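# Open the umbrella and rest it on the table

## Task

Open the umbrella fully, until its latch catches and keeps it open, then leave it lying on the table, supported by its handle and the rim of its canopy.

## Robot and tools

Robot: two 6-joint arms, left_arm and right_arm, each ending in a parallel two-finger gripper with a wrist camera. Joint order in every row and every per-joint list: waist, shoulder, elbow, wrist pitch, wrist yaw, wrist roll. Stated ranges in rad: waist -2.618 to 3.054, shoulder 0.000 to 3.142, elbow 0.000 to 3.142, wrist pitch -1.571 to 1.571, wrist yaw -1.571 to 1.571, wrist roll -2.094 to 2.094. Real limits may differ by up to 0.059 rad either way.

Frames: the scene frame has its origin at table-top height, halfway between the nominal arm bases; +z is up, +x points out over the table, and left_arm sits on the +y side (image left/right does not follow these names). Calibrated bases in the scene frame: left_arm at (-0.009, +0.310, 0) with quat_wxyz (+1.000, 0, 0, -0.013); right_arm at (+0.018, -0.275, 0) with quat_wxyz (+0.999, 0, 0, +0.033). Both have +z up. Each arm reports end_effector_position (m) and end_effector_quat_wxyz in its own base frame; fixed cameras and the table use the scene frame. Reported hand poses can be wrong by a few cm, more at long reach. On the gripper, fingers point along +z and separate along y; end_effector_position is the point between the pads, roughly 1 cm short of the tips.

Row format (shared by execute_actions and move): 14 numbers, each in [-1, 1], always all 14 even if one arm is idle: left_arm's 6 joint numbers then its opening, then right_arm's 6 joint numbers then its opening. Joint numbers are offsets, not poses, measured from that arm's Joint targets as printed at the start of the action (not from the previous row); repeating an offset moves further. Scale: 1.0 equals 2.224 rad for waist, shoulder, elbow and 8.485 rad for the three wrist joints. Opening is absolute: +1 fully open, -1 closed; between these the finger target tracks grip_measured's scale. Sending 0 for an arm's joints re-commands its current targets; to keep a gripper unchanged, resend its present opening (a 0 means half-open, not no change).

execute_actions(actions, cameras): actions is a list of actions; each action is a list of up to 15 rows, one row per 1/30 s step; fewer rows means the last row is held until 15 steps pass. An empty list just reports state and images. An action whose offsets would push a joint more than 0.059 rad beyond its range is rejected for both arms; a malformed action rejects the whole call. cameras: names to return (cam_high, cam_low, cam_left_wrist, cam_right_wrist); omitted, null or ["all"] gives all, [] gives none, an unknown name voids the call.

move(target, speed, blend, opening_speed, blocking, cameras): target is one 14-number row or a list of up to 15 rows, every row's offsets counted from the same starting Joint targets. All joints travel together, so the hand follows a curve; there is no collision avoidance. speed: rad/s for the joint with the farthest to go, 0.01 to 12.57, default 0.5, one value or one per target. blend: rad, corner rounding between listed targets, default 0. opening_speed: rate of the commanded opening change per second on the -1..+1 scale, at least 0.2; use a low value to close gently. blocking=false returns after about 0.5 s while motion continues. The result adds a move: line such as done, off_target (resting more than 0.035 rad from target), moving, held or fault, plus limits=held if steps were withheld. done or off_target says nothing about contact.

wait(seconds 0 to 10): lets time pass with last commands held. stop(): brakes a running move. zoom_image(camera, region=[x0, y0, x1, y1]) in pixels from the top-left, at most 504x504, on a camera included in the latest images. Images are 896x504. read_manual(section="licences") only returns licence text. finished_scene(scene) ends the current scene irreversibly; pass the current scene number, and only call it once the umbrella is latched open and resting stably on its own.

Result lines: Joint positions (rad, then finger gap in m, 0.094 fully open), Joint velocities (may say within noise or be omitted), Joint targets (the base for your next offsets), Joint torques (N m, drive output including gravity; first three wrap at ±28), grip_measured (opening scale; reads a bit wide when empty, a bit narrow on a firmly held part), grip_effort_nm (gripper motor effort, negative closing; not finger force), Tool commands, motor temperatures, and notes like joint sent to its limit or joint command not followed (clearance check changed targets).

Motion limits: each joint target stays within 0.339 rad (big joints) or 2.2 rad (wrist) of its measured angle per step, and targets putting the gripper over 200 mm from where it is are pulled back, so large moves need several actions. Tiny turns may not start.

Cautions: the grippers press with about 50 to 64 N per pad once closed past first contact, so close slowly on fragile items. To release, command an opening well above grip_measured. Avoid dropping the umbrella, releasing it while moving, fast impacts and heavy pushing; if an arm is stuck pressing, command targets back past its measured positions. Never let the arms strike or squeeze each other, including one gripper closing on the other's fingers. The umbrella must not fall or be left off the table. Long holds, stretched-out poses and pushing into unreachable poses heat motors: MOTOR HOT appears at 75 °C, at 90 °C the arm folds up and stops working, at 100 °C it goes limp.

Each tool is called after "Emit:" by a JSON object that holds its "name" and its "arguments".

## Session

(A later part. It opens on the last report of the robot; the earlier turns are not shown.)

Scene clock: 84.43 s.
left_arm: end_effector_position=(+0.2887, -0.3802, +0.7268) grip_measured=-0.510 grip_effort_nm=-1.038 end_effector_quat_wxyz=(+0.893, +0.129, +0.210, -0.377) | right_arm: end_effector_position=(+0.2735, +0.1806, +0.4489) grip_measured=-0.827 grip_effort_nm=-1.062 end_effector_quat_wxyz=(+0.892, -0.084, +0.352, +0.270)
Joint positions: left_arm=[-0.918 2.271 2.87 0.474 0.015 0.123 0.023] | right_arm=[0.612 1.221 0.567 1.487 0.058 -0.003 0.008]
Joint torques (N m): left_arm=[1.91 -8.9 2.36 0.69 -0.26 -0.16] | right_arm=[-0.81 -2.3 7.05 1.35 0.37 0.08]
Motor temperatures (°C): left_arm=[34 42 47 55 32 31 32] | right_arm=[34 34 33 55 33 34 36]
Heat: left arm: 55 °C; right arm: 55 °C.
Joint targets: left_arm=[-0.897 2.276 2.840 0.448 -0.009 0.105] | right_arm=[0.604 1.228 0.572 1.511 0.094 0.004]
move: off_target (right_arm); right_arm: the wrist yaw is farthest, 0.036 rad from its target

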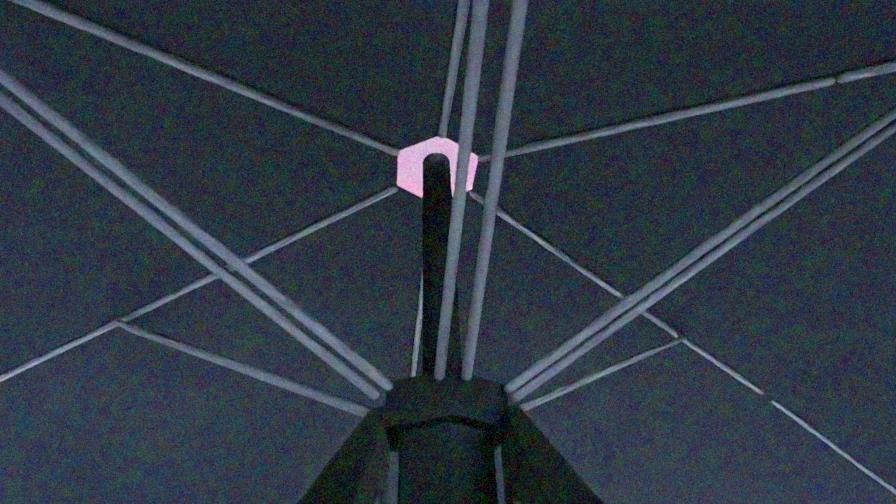

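Emit:
{"name": "move", "arguments": {"target": [0,0,-0.06,0,0,0,-1,0,0,0.01,0,0,0,-1], "speed": 0.4, "cameras": ["cam_left_wrist","cam_right_wrist"]}}

Scene clock: 87.03 s.
left_arm: end_effector_position=(+0.2908, -0.3841, +0.7217) grip_measured=-0.510 grip_effort_nm=-1.033 end_effector_quat_wxyz=(+0.894, +0.133, +0.211, -0.372) | right_arm: end_effector_position=(+0.2763, +0.1807, +0.4465) grip_measured=-0.827 grip_effort_nm=-1.072 end_effector_quat_wxyz=(+0.892, -0.081, +0.356, +0.267)
Joint positions: left_arm=[-0.918 2.226 2.758 0.535 0.018 0.133 0.023] | right_arm=[0.612 1.228 0.567 1.487 0.066 -0.004 0.008]
Joint torques (N m): left_arm=[1.92 -5.67 1.01 0.1 -0.3 -0.28] | right_arm=[-0.76 -2.92 9.1 1.35 0.25 0.1]
Heat: left arm: 53 °C; right arm: 53 °C.
Joint targets: left_arm=[-0.897 2.276 2.706 0.448 -0.009 0.105] | right_arm=[0.604 1.228 0.594 1.511 0.094 0.004]
move: off_target (left_arm); left_arm: the wrist pitch is farthest, 0.087 rad from its target

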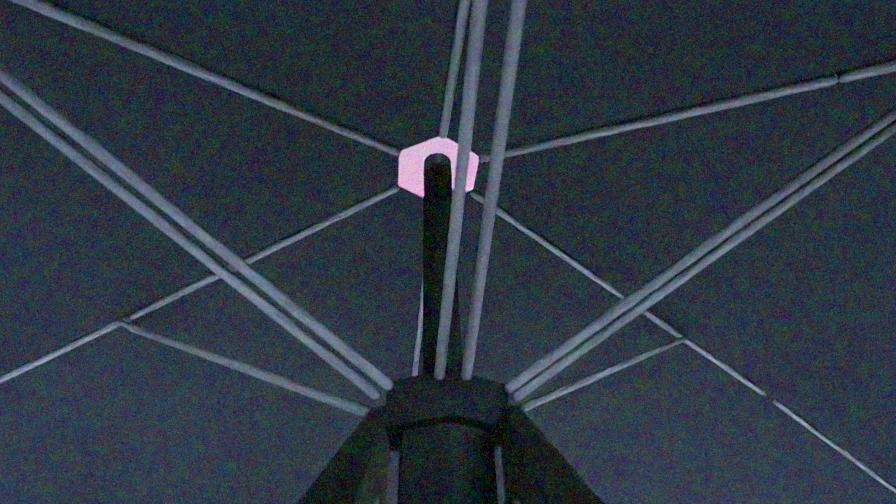

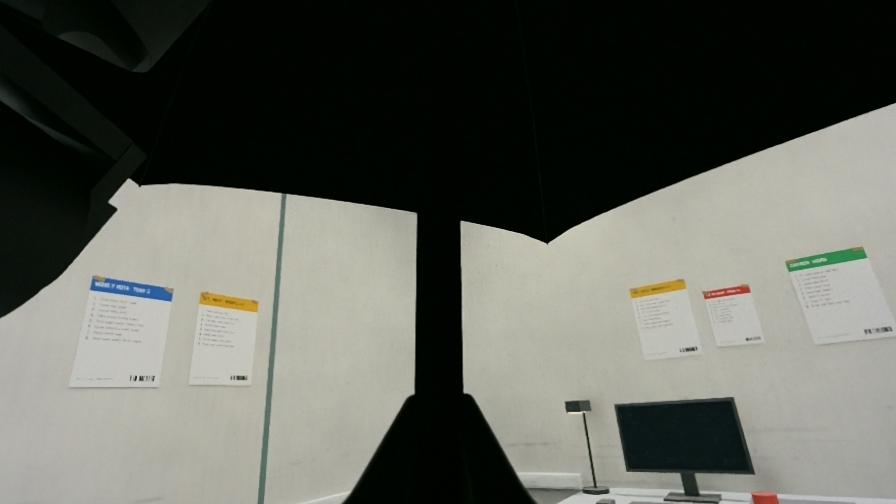

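Emit:
{"name": "move", "arguments": {"target": [[0,0,0,0,0,0,0.2,0,0,0,0,0,0,-1],[0,-0.495,-0.869,0.0889,0,-0.012,0.2,0,0,0,0,0,0,-1],[1.0,-0.495,-0.869,0.0,0,-0.012,0.2,0,0,0,0,0,0,-1]], "speed": [0.5,0.8,1.2], "opening_speed": 1}}

Scene clock: 96.23 s.
left_arm: end_effector_position=(+0.0986, +0.4077, +0.3397) grip_measured=+0.199 grip_effort_nm=0.051 end_effector_quat_wxyz=(+0.570, -0.423, +0.538, +0.455) | right_arm: end_effector_position=(+0.2823, +0.1757, +0.4440) grip_measured=-0.827 grip_effort_nm=-1.057 end_effector_quat_wxyz=(+0.888, -0.064, +0.366, +0.269)
Joint positions: left_arm=[1.325 1.192 0.792 0.464 -0.014 0.008 0.056] | right_arm=[0.604 1.231 0.567 1.478 0.094 0.022 0.008]
Joint torques (N m): left_arm=[0.28 -4.82 6.48 2.17 0.04 -0.02] | right_arm=[-0.05 -3.12 9.11 1.45 -0.06 -0.17]
Motor temperatures (°C): left_arm=[34 39 44 49 32 31 32] | right_arm=[34 34 35 49 33 34 36]
Heat: left arm: 49 °C; right arm: 49 °C.
Joint targets: left_arm=[1.328 1.175 0.773 0.448 -0.009 0.003] | right_arm=[0.604 1.228 0.594 1.511 0.094 0.004]
move: done

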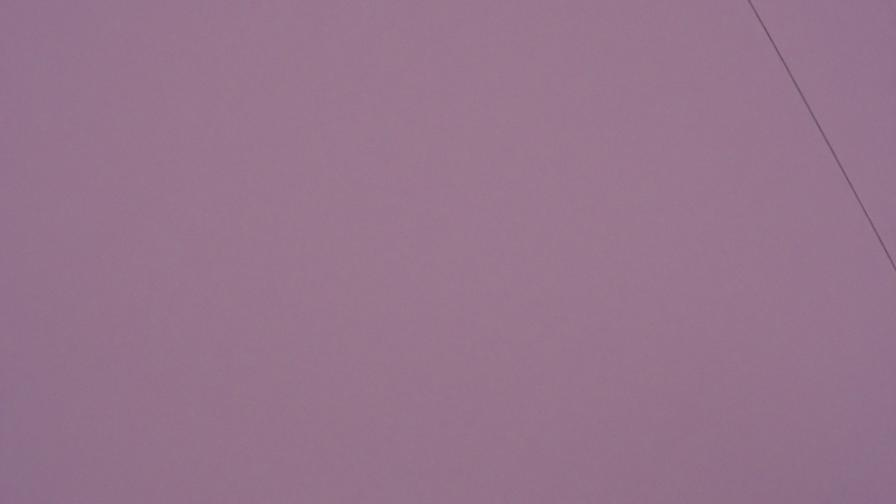

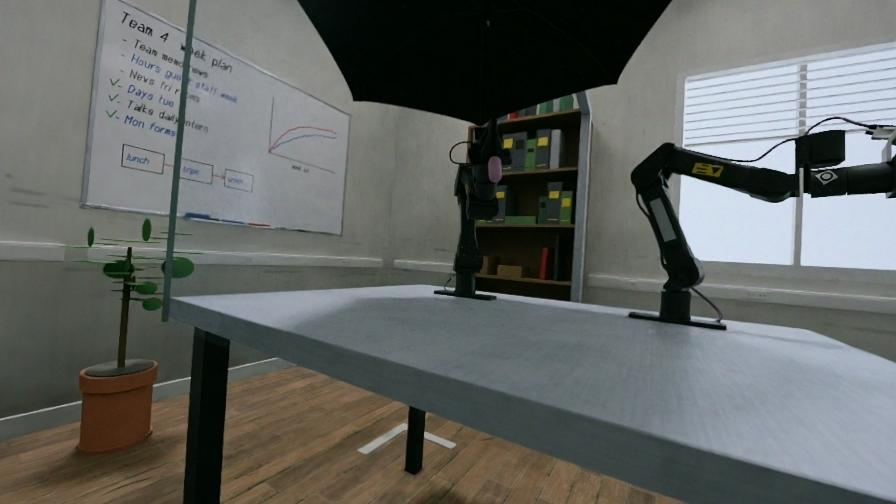

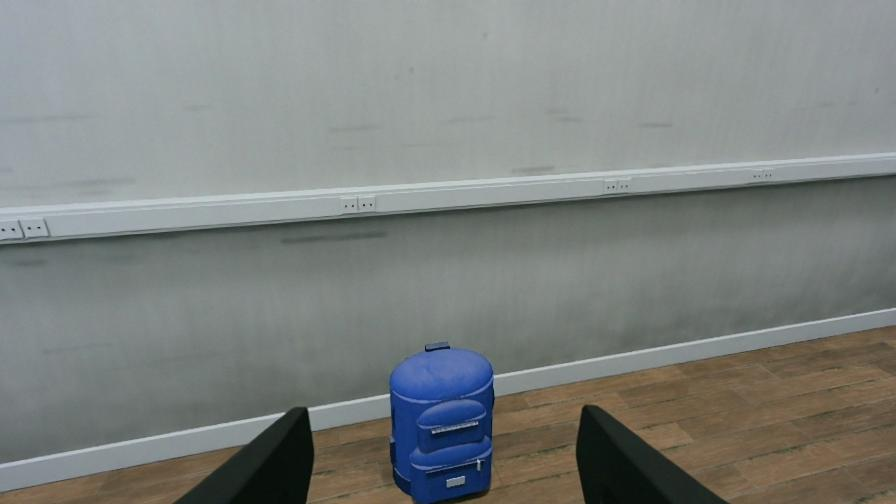

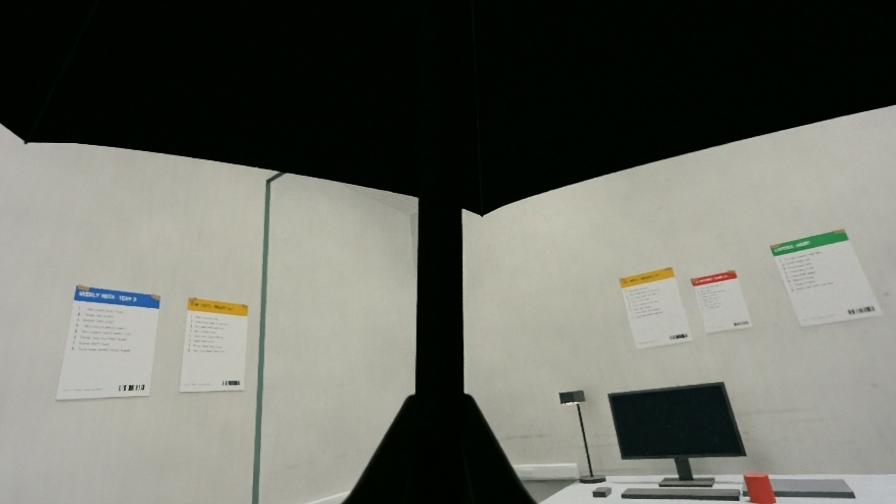

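Emit:
{"name": "move", "arguments": {"target": [[0.225,0.236,0.337,0,0,0,0.2,-0.0265,-0.0553,-0.0706,-0.0993,-0.011,0,-1],[0.225,0.236,0.337,0,0,0,0.2,-0.0265,-0.0616,0,-0.1784,-0.011,0,-1]], "speed": [0.4,0.3], "blend": 0.1}}

Scene clock: 106.20 s.
left_arm: end_effector_position=(-0.1381, +0.5231, +0.4588) grip_measured=+0.199 grip_effort_nm=0.051 end_effector_quat_wxyz=(+0.481, -0.481, +0.370, +0.632) | right_arm: end_effector_position=(+0.3135, +0.2046, +0.2163) grip_measured=-0.823 grip_effort_nm=-1.067 end_effector_quat_wxyz=(+0.577, -0.252, +0.760, +0.163)
Joint positions: left_arm=[1.823 1.681 1.49 0.458 -0.011 0.008 0.056] | right_arm=[0.558 1.063 0.57 0.207 -0.037 -0.056 0.008]
Joint torques (N m): left_arm=[0.43 -6.17 10.51 2.11 0.01 -0.02] | right_arm=[-1.25 -0.49 9.76 -0.01 0.43 0.63]
Heat: left arm: 49 °C; right arm: 46 °C.
Joint targets: left_arm=[1.828 1.700 1.523 0.448 -0.009 0.003] | right_arm=[0.545 1.091 0.594 -0.003 0.001 0.004]
move: off_target (right_arm); right_arm: the wrist pitch is farthest, 0.210 rad from its target

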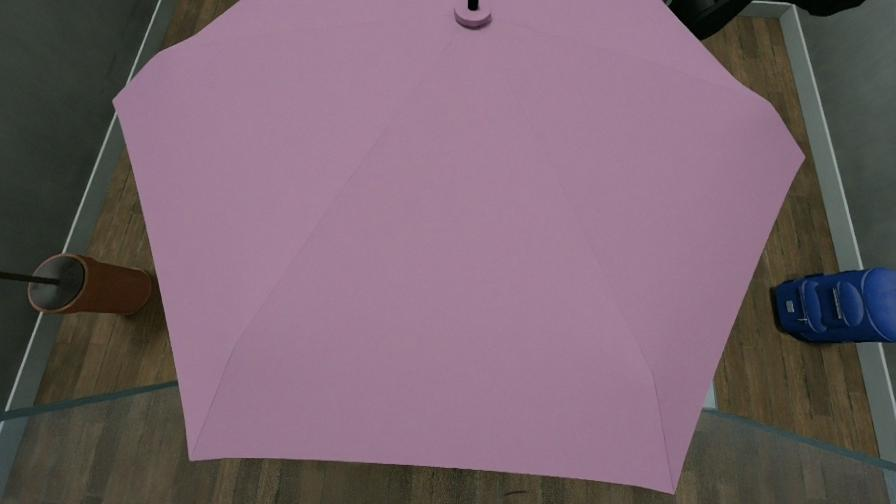

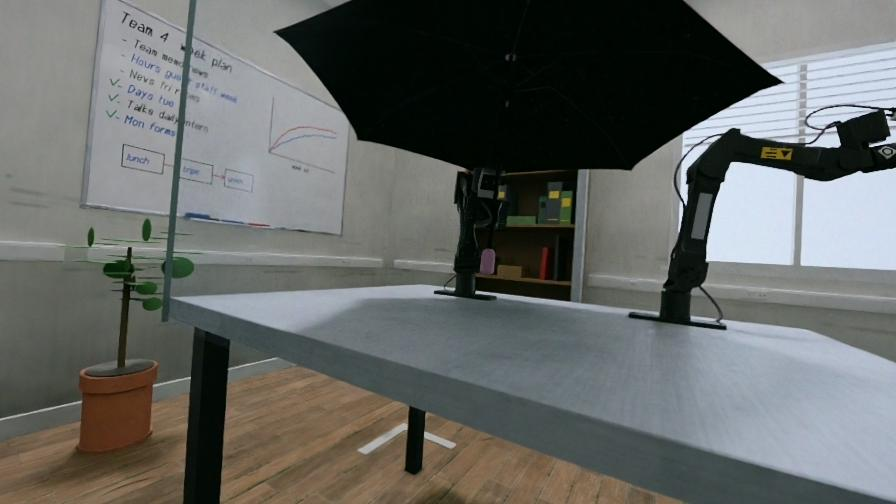

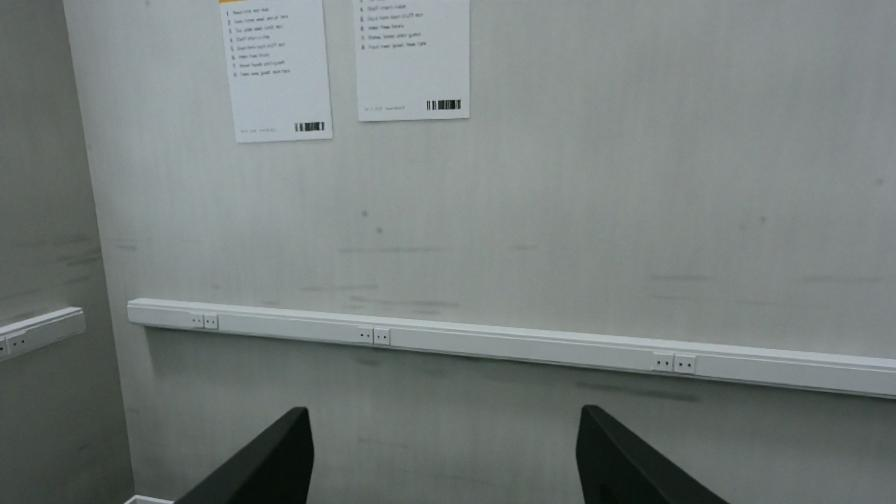

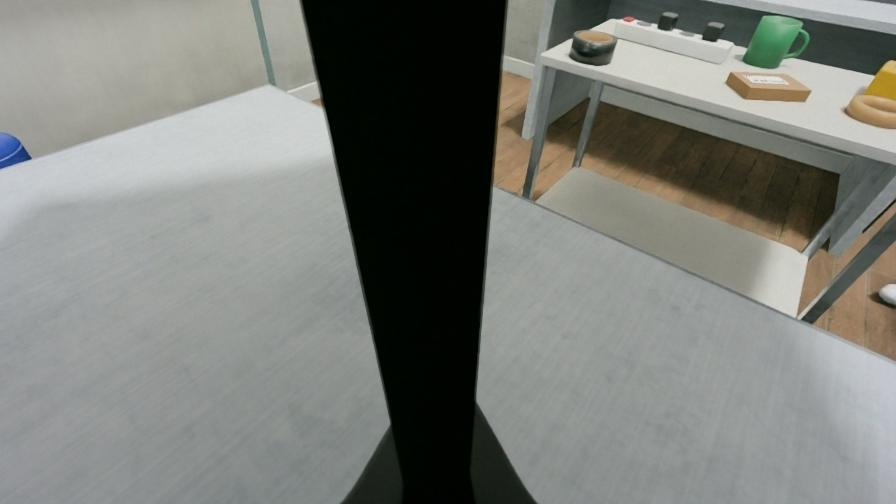

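Emit:
{"name": "move", "arguments": {"target": [[0,0,0,0,0,0,0.2,0,0.07,0.075,-0.045,0,0,-1],[0,0,0,0,0,0,0.2,0,0.1457,0.135,-0.088,0,0,-1]], "speed": 0.25, "blend": 0.05}}

Scene clock: 112.40 s.
left_arm: end_effector_position=(-0.1381, +0.5231, +0.4588) grip_measured=+0.199 grip_effort_nm=0.051 end_effector_quat_wxyz=(+0.481, -0.481, +0.370, +0.632) | right_arm: end_effector_position=(+0.2685, +0.2186, +0.1150) grip_measured=-0.780 grip_effort_nm=-1.072 end_effector_quat_wxyz=(+0.267, -0.463, +0.839, +0.105)
Joint positions: left_arm=[1.823 1.681 1.49 0.458 -0.011 0.008 0.056] | right_arm=[0.604 1.368 0.913 -0.55 -0.149 -0.361 0.01]
Joint torques (N m): left_arm=[0.44 -6.16 10.51 2.11 0.01 -0.01] | right_arm=[-5.89 -0.92 5.61 -0.53 1.61 3.61]
Heat: left arm: 49 °C; right arm: 46 °C.
Joint targets: left_arm=[1.828 1.700 1.523 0.448 -0.009 0.003] | right_arm=[0.545 1.415 0.895 -0.749 0.000 0.004]
move: off_target (right_arm); right_arm: the wrist roll is farthest, 0.365 rad from its target

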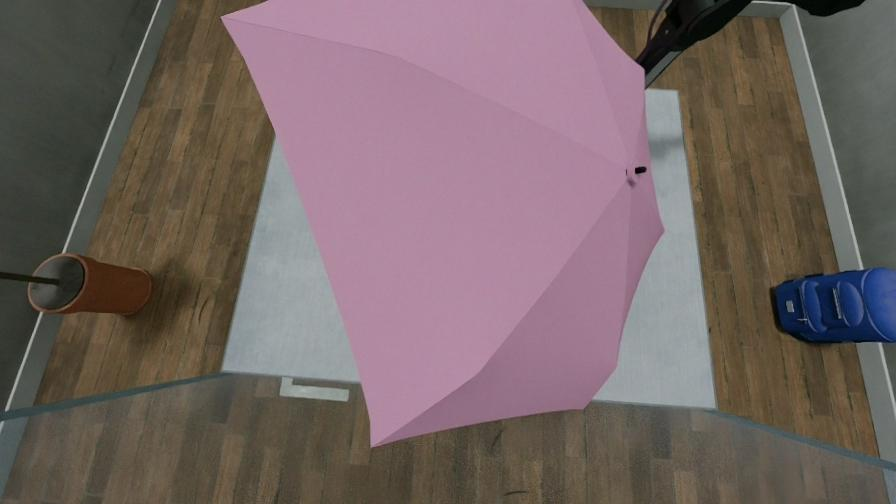

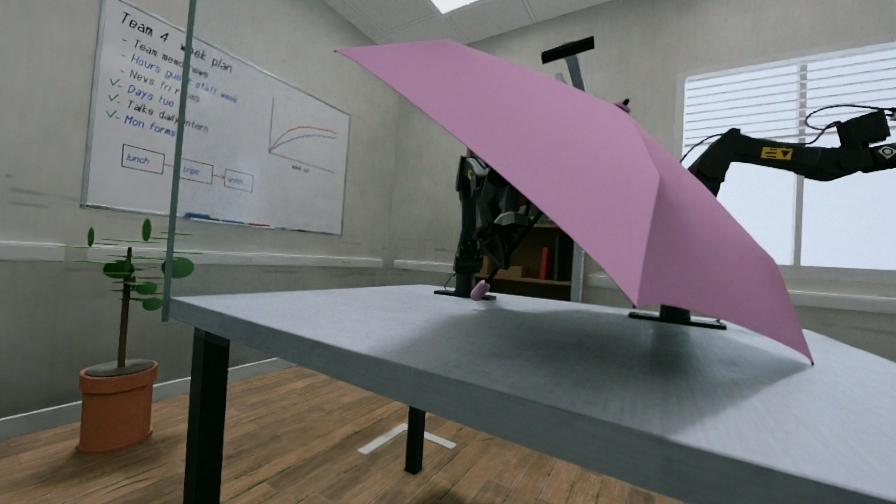

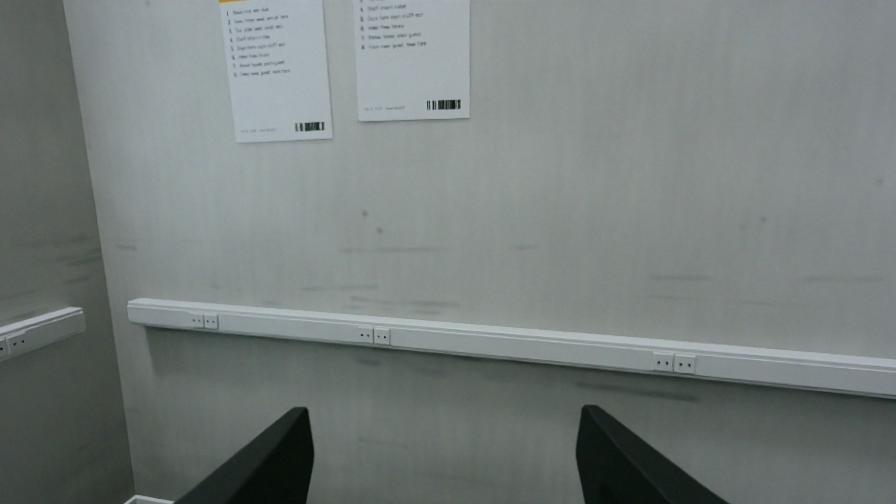

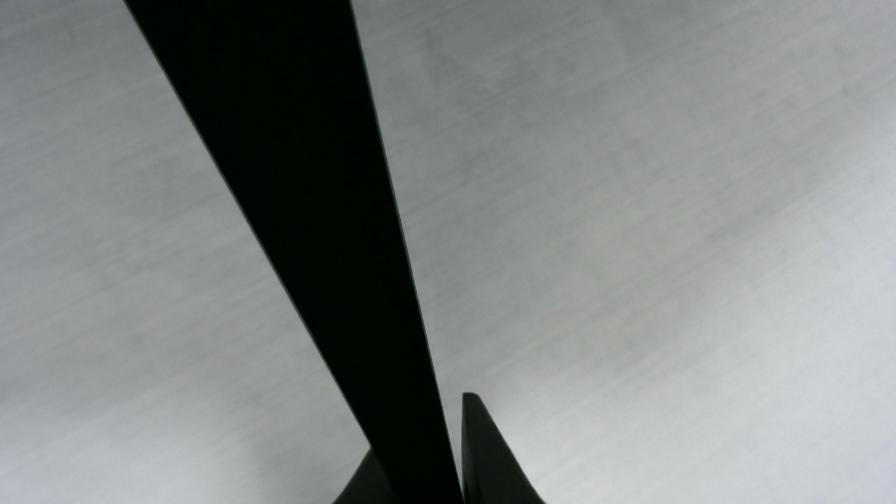

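Emit:
{"name": "move", "arguments": {"target": [0.2,0.49,0.57,0,0,0,0.2,0,0,0,0,0,-0.03,-1], "speed": 0.5}}

Scene clock: 123.63 s.
left_arm: end_effector_position=(-0.4780, +0.5571, +0.3847) grip_measured=+0.199 grip_effort_nm=0.056 end_effector_quat_wxyz=(+0.350, -0.483, +0.221, +0.772) | right_arm: end_effector_position=(+0.2681, +0.2173, +0.1146) grip_measured=-0.780 grip_effort_nm=-1.057 end_effector_quat_wxyz=(+0.266, -0.473, +0.833, +0.105)
Joint positions: left_arm=[2.276 2.762 2.761 0.453 -0.01 0.008 0.056] | right_arm=[0.595 1.368 0.913 -0.556 -0.162 -0.391 0.01]
Joint torques (N m): left_arm=[-0.27 -11.9 9.94 1.97 0.01 -0.01] | right_arm=[-4.93 -0.92 5.6 -0.49 1.75 1.4]
Motor temperatures (°C): left_arm=[34 37 45 49 32 31 31] | right_arm=[35 34 35 43 35 47 36]
Heat: left arm: 49 °C; right arm: 47 °C.
Joint targets: left_arm=[2.273 2.790 2.791 0.448 -0.009 0.003] | right_arm=[0.545 1.415 0.895 -0.749 0.000 -0.251]
move: off_target (right_arm); right_arm: the wrist pitch is farthest, 0.193 rad from its target

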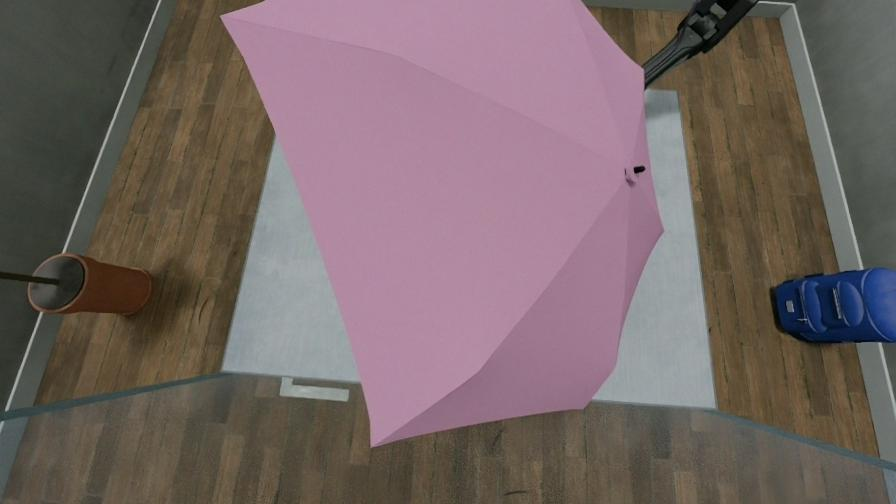

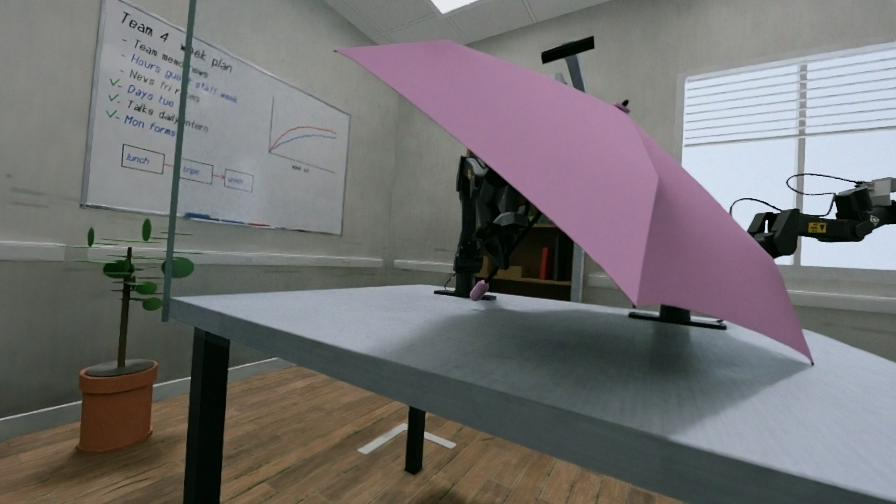

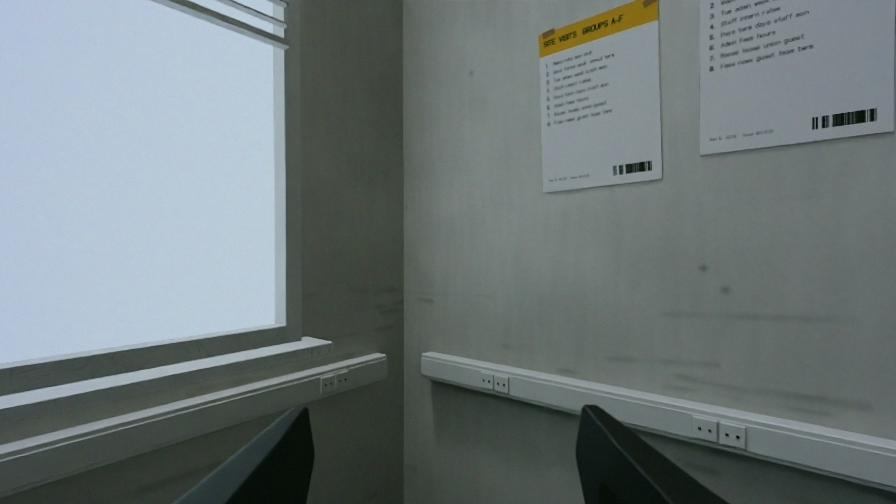

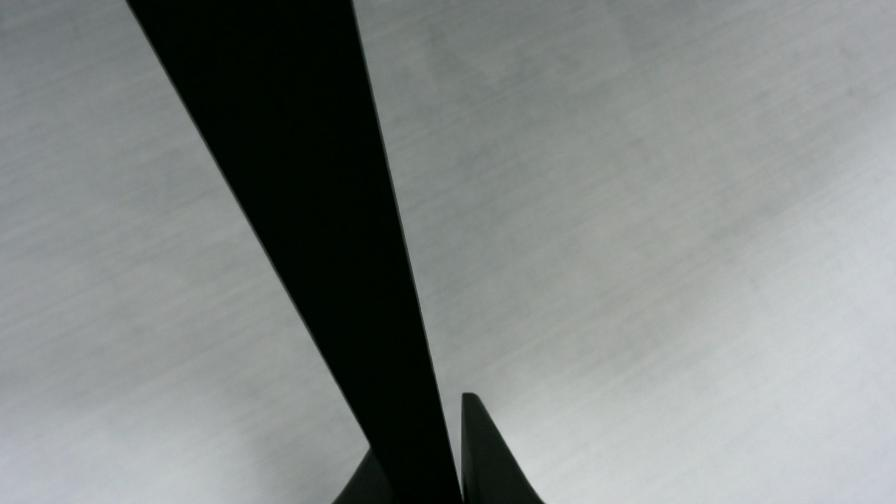

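Emit:
{"name": "move", "arguments": {"target": [[0,0,0,0,0,0,0.2,0.022,-0.015,0,0.05,-0.015,-0.0165,-1],[0,0,0,0,0,0,0.2,0.022,-0.015,-0.05,0.06,-0.015,-0.0165,-1]], "speed": 0.2}}

Scene clock: 128.60 s.
left_arm: end_effector_position=(-0.4780, +0.5571, +0.3847) grip_measured=+0.199 grip_effort_nm=0.051 end_effector_quat_wxyz=(+0.350, -0.483, +0.221, +0.772) | right_arm: end_effector_position=(+0.2758, +0.2277, +0.1013) grip_measured=-0.815 grip_effort_nm=-1.057 end_effector_quat_wxyz=(+0.313, -0.499, +0.802, +0.101)
Joint positions: left_arm=[2.276 2.762 2.761 0.453 -0.01 0.008 0.056] | right_arm=[0.607 1.372 0.807 -0.352 -0.161 -0.451 0.009]
Joint torques (N m): left_arm=[-0.24 -11.86 9.96 1.97 0 -0.01] | right_arm=[-1.37 -3.6 5.11 2.42 0.29 0.61]
Heat: left arm: 48 °C; right arm: 44 °C.
Joint targets: left_arm=[2.273 2.790 2.791 0.448 -0.009 0.003] | right_arm=[0.594 1.382 0.784 -0.240 -0.127 -0.391]
move: off_target (right_arm); right_arm: the wrist pitch is farthest, 0.112 rad from its target

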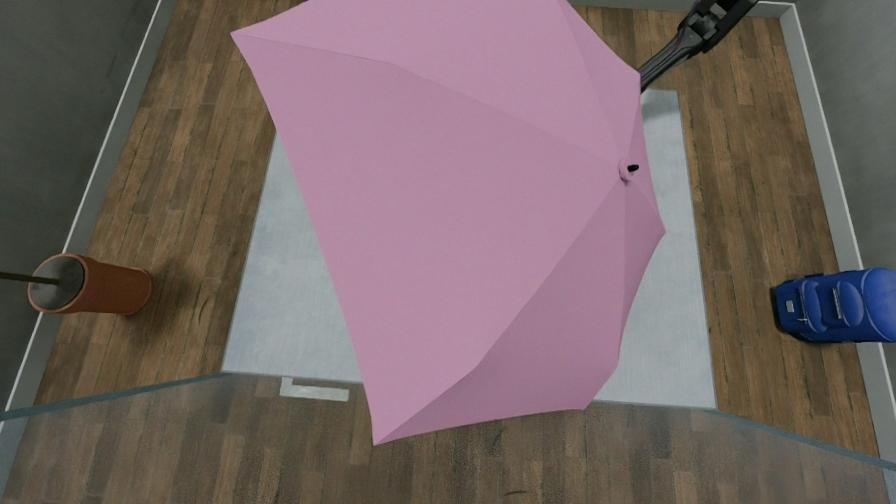

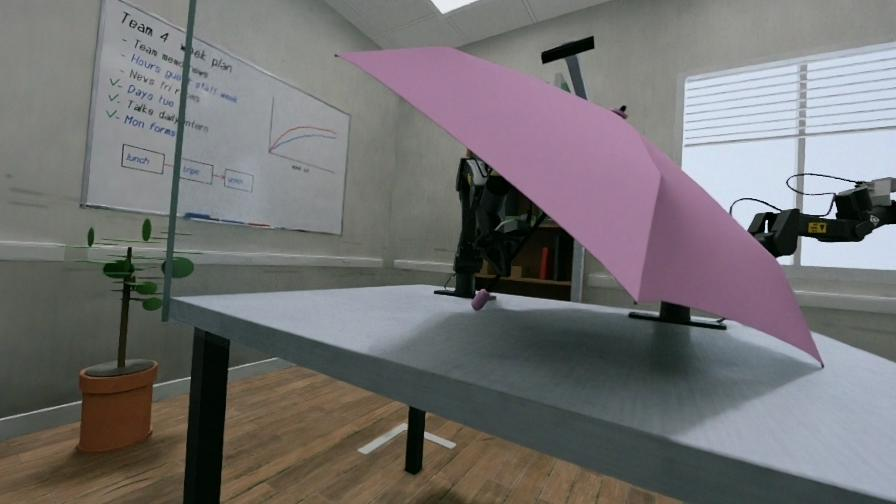

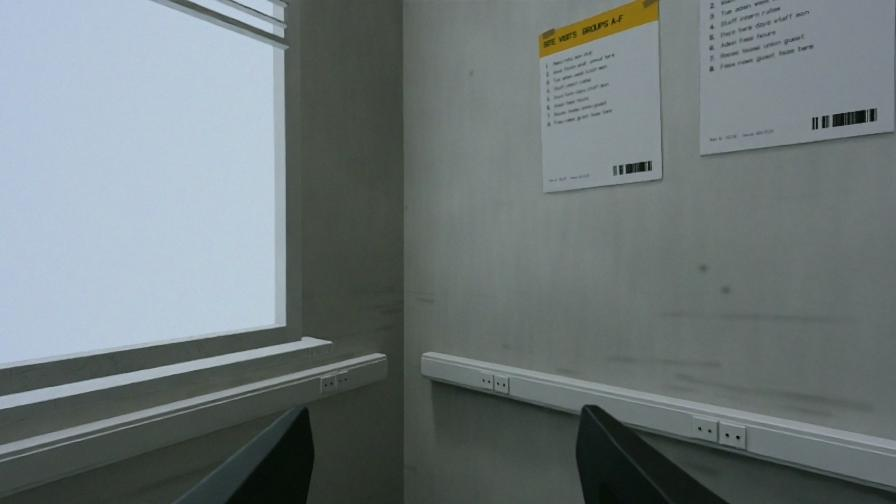

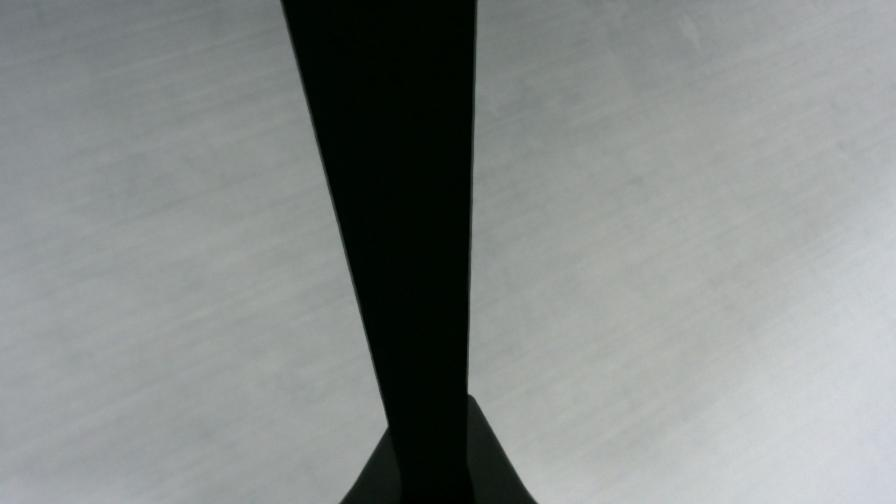

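Emit:
{"name": "move", "arguments": {"target": [0,0,0,0,0,0,0.2,-0.035,0,-0.075,0.02,0,-0.005,-1], "speed": 0.15, "cameras": ["cam_low","cam_right_wrist"]}}

Scene clock: 131.67 s.
left_arm: end_effector_position=(-0.4780, +0.5571, +0.3847) grip_measured=+0.199 grip_effort_nm=0.051 end_effector_quat_wxyz=(+0.350, -0.483, +0.221, +0.772) | right_arm: end_effector_position=(+0.2829, +0.2284, +0.0992) grip_measured=-0.823 grip_effort_nm=-1.053 end_effector_quat_wxyz=(+0.382, -0.492, +0.772, +0.130)
Joint positions: left_arm=[2.276 2.762 2.761 0.453 -0.01 0.008 0.056] | right_arm=[0.556 1.333 0.656 -0.093 -0.247 -0.473 0.008]
Joint torques (N m): left_arm=[-0.24 -11.85 9.96 1.98 0 -0.01] | right_arm=[-4.03 -0.46 3.71 1.75 1.25 0.41]
Heat: left arm: 48 °C; right arm: 44 °C.
Joint targets: left_arm=[2.273 2.790 2.791 0.448 -0.009 0.003] | right_arm=[0.516 1.381 0.617 -0.071 -0.127 -0.433]
move: off_target (right_arm); right_arm: the wrist yaw is farthest, 0.120 rad from its target

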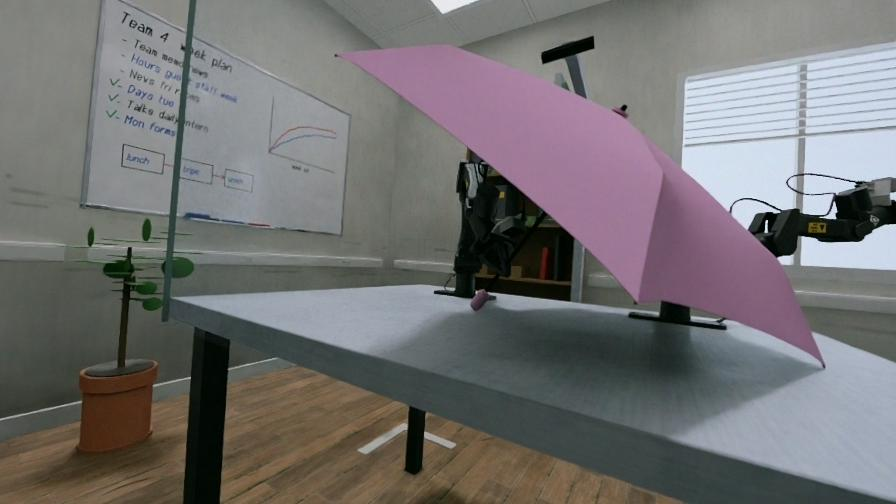

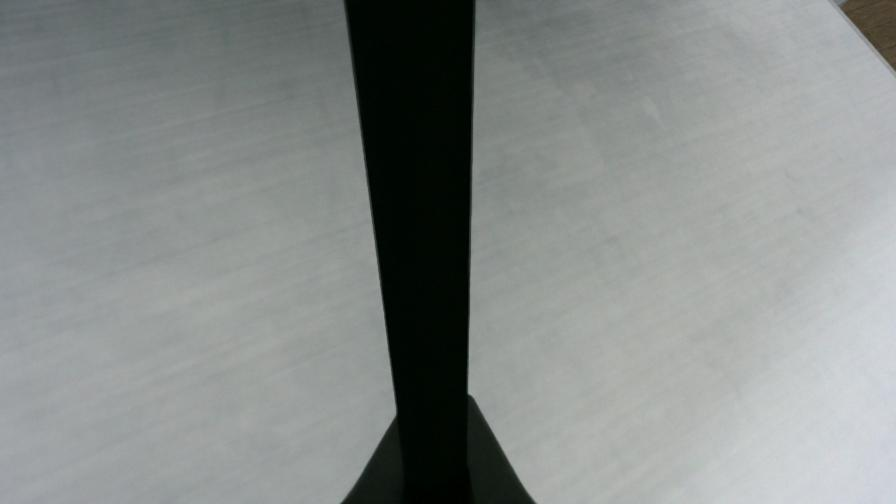

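Emit:
{"name": "move", "arguments": {"target": [[0,0,0,0,0,0,0.2,0.018,-0.02,0.012,0,-0.0145,-0.004,-1],[0,0,0,0,0,0,0.2,0.018,-0.02,0.012,0,-0.0145,-0.004,0.2]], "speed": 0.2, "opening_speed": 0.6}}

Scene clock: 138.67 s.
left_arm: end_effector_position=(-0.4780, +0.5571, +0.3847) grip_measured=+0.199 grip_effort_nm=0.056 end_effector_quat_wxyz=(+0.350, -0.483, +0.221, +0.772) | right_arm: end_effector_position=(+0.2817, +0.2312, +0.1018) grip_measured=+0.198 grip_effort_nm=0.076 end_effector_quat_wxyz=(+0.386, -0.496, +0.766, +0.134)
Joint positions: left_arm=[2.276 2.762 2.761 0.453 -0.01 0.008 0.056] | right_arm=[0.56 1.329 0.655 -0.086 -0.257 -0.478 0.056]
Joint torques (N m): left_arm=[-0.25 -11.86 9.98 1.97 -0.01 -0.01] | right_arm=[-0.39 -3.37 6.01 1.69 -0.03 0.12]
Motor temperatures (°C): left_arm=[34 41 44 48 32 31 31] | right_arm=[35 34 34 45 34 40 36]
Heat: left arm: 48 °C; right arm: 45 °C.
Joint targets: left_arm=[2.273 2.790 2.791 0.448 -0.009 0.003] | right_arm=[0.556 1.337 0.643 -0.071 -0.250 -0.467]
move: done

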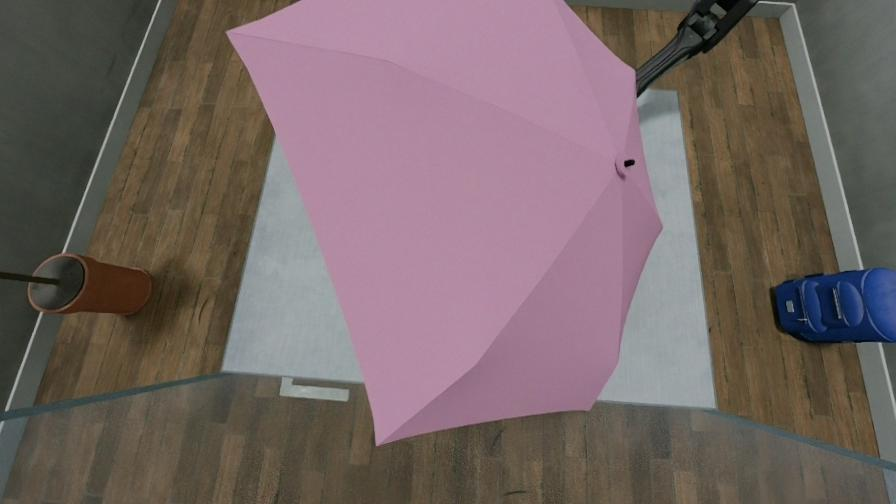

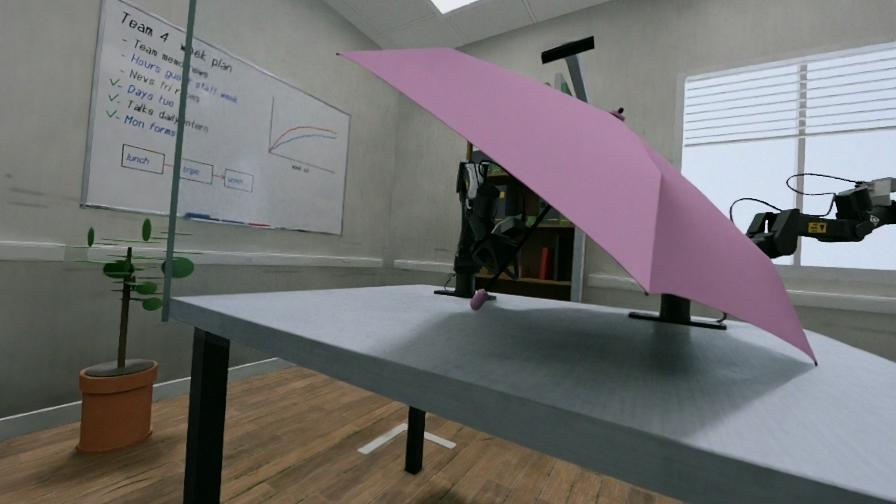

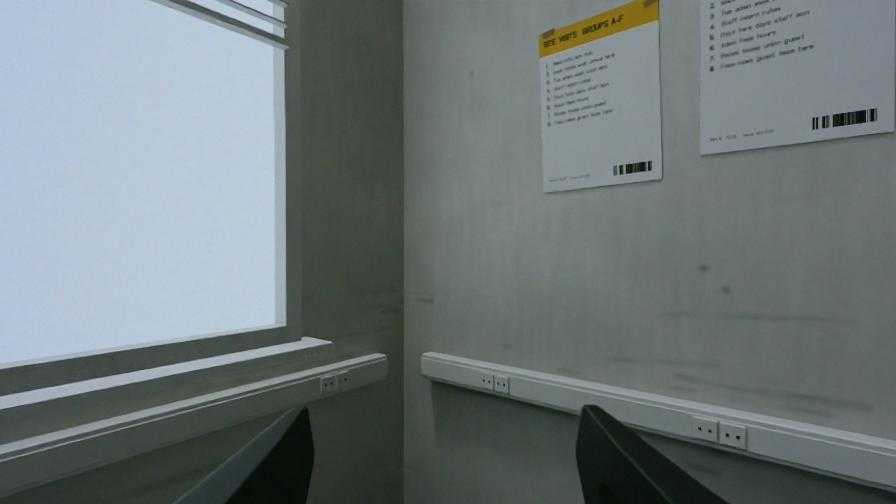

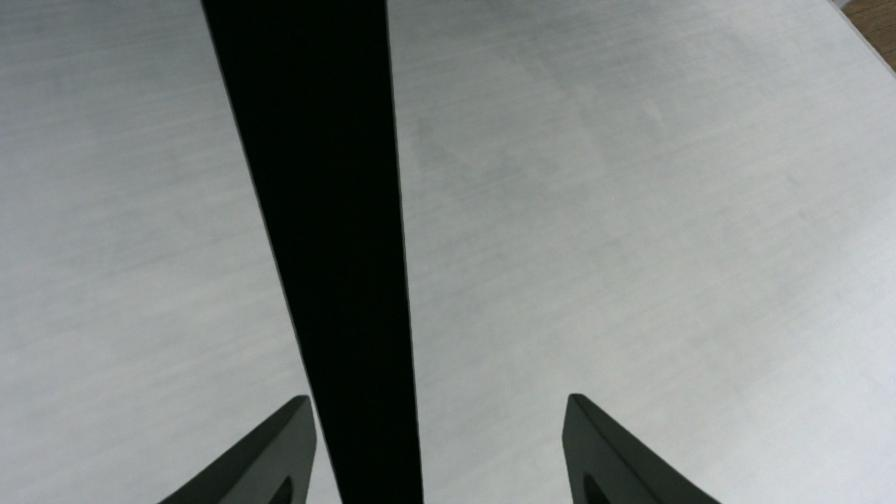

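Emit:
{"name": "move", "arguments": {"target": [[0,0,0,0,0,0,0.2,0,0,0,0,0,0,0.7],[0,0,0,0,0,0,0.2,0,-0.1835,0.036,-0.058,0,0,0.7]], "speed": 0.3}}

Scene clock: 144.53 s.
left_arm: end_effector_position=(-0.4780, +0.5571, +0.3847) grip_measured=+0.199 grip_effort_nm=0.061 end_effector_quat_wxyz=(+0.350, -0.483, +0.221, +0.772) | right_arm: end_effector_position=(+0.2178, +0.1910, +0.1548) grip_measured=+0.698 grip_effort_nm=0.071 end_effector_quat_wxyz=(+0.368, -0.497, +0.774, +0.134)
Joint positions: left_arm=[2.276 2.762 2.761 0.453 -0.01 0.008 0.056] | right_arm=[0.56 0.942 0.689 -0.547 -0.256 -0.478 0.08]
Joint torques (N m): left_arm=[-0.25 -11.86 9.98 1.98 0 -0.02] | right_arm=[-0.43 -2.51 10.48 1.37 -0.03 0.11]
Heat: left arm: 48 °C; right arm: 44 °C.
Joint targets: left_arm=[2.273 2.790 2.791 0.448 -0.009 0.003] | right_arm=[0.556 0.929 0.724 -0.563 -0.250 -0.467]
move: done

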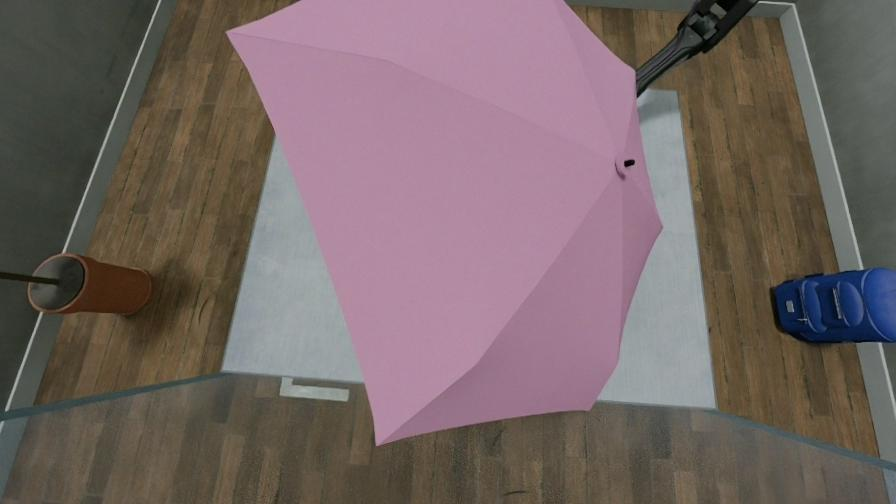

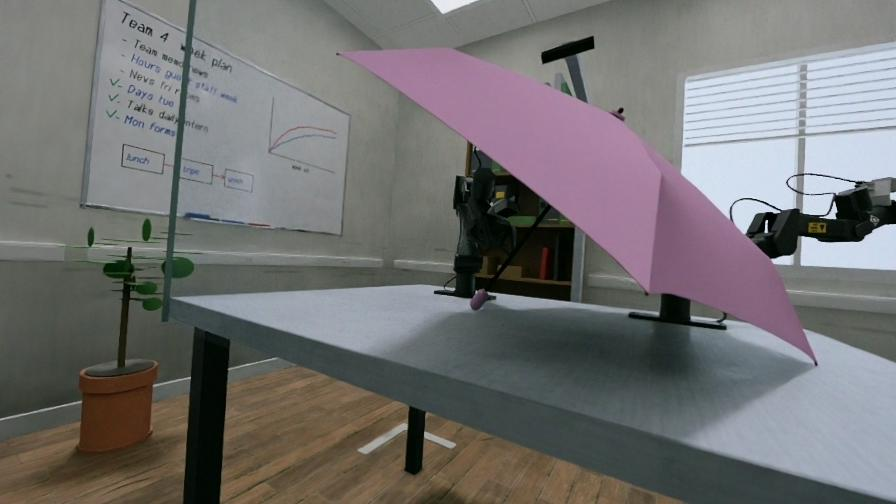

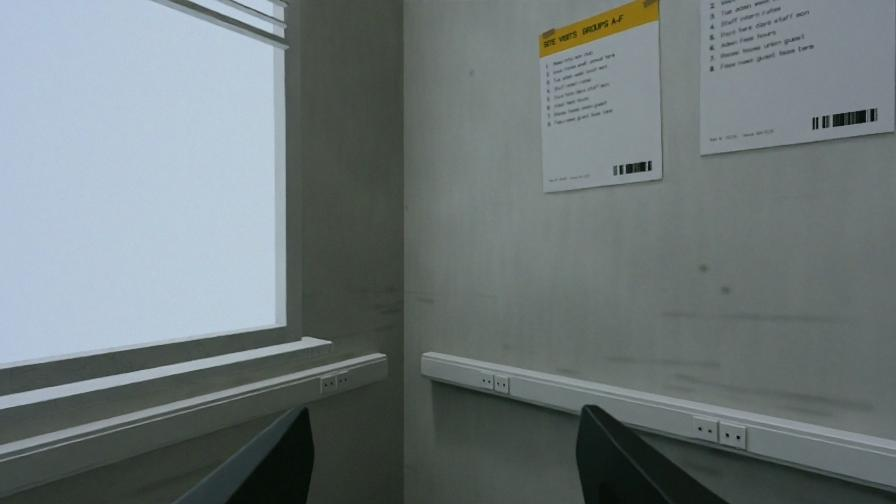

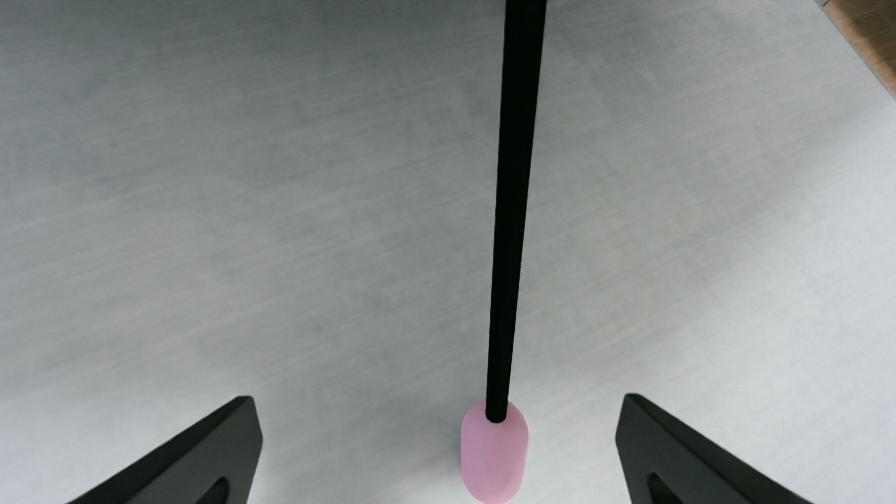

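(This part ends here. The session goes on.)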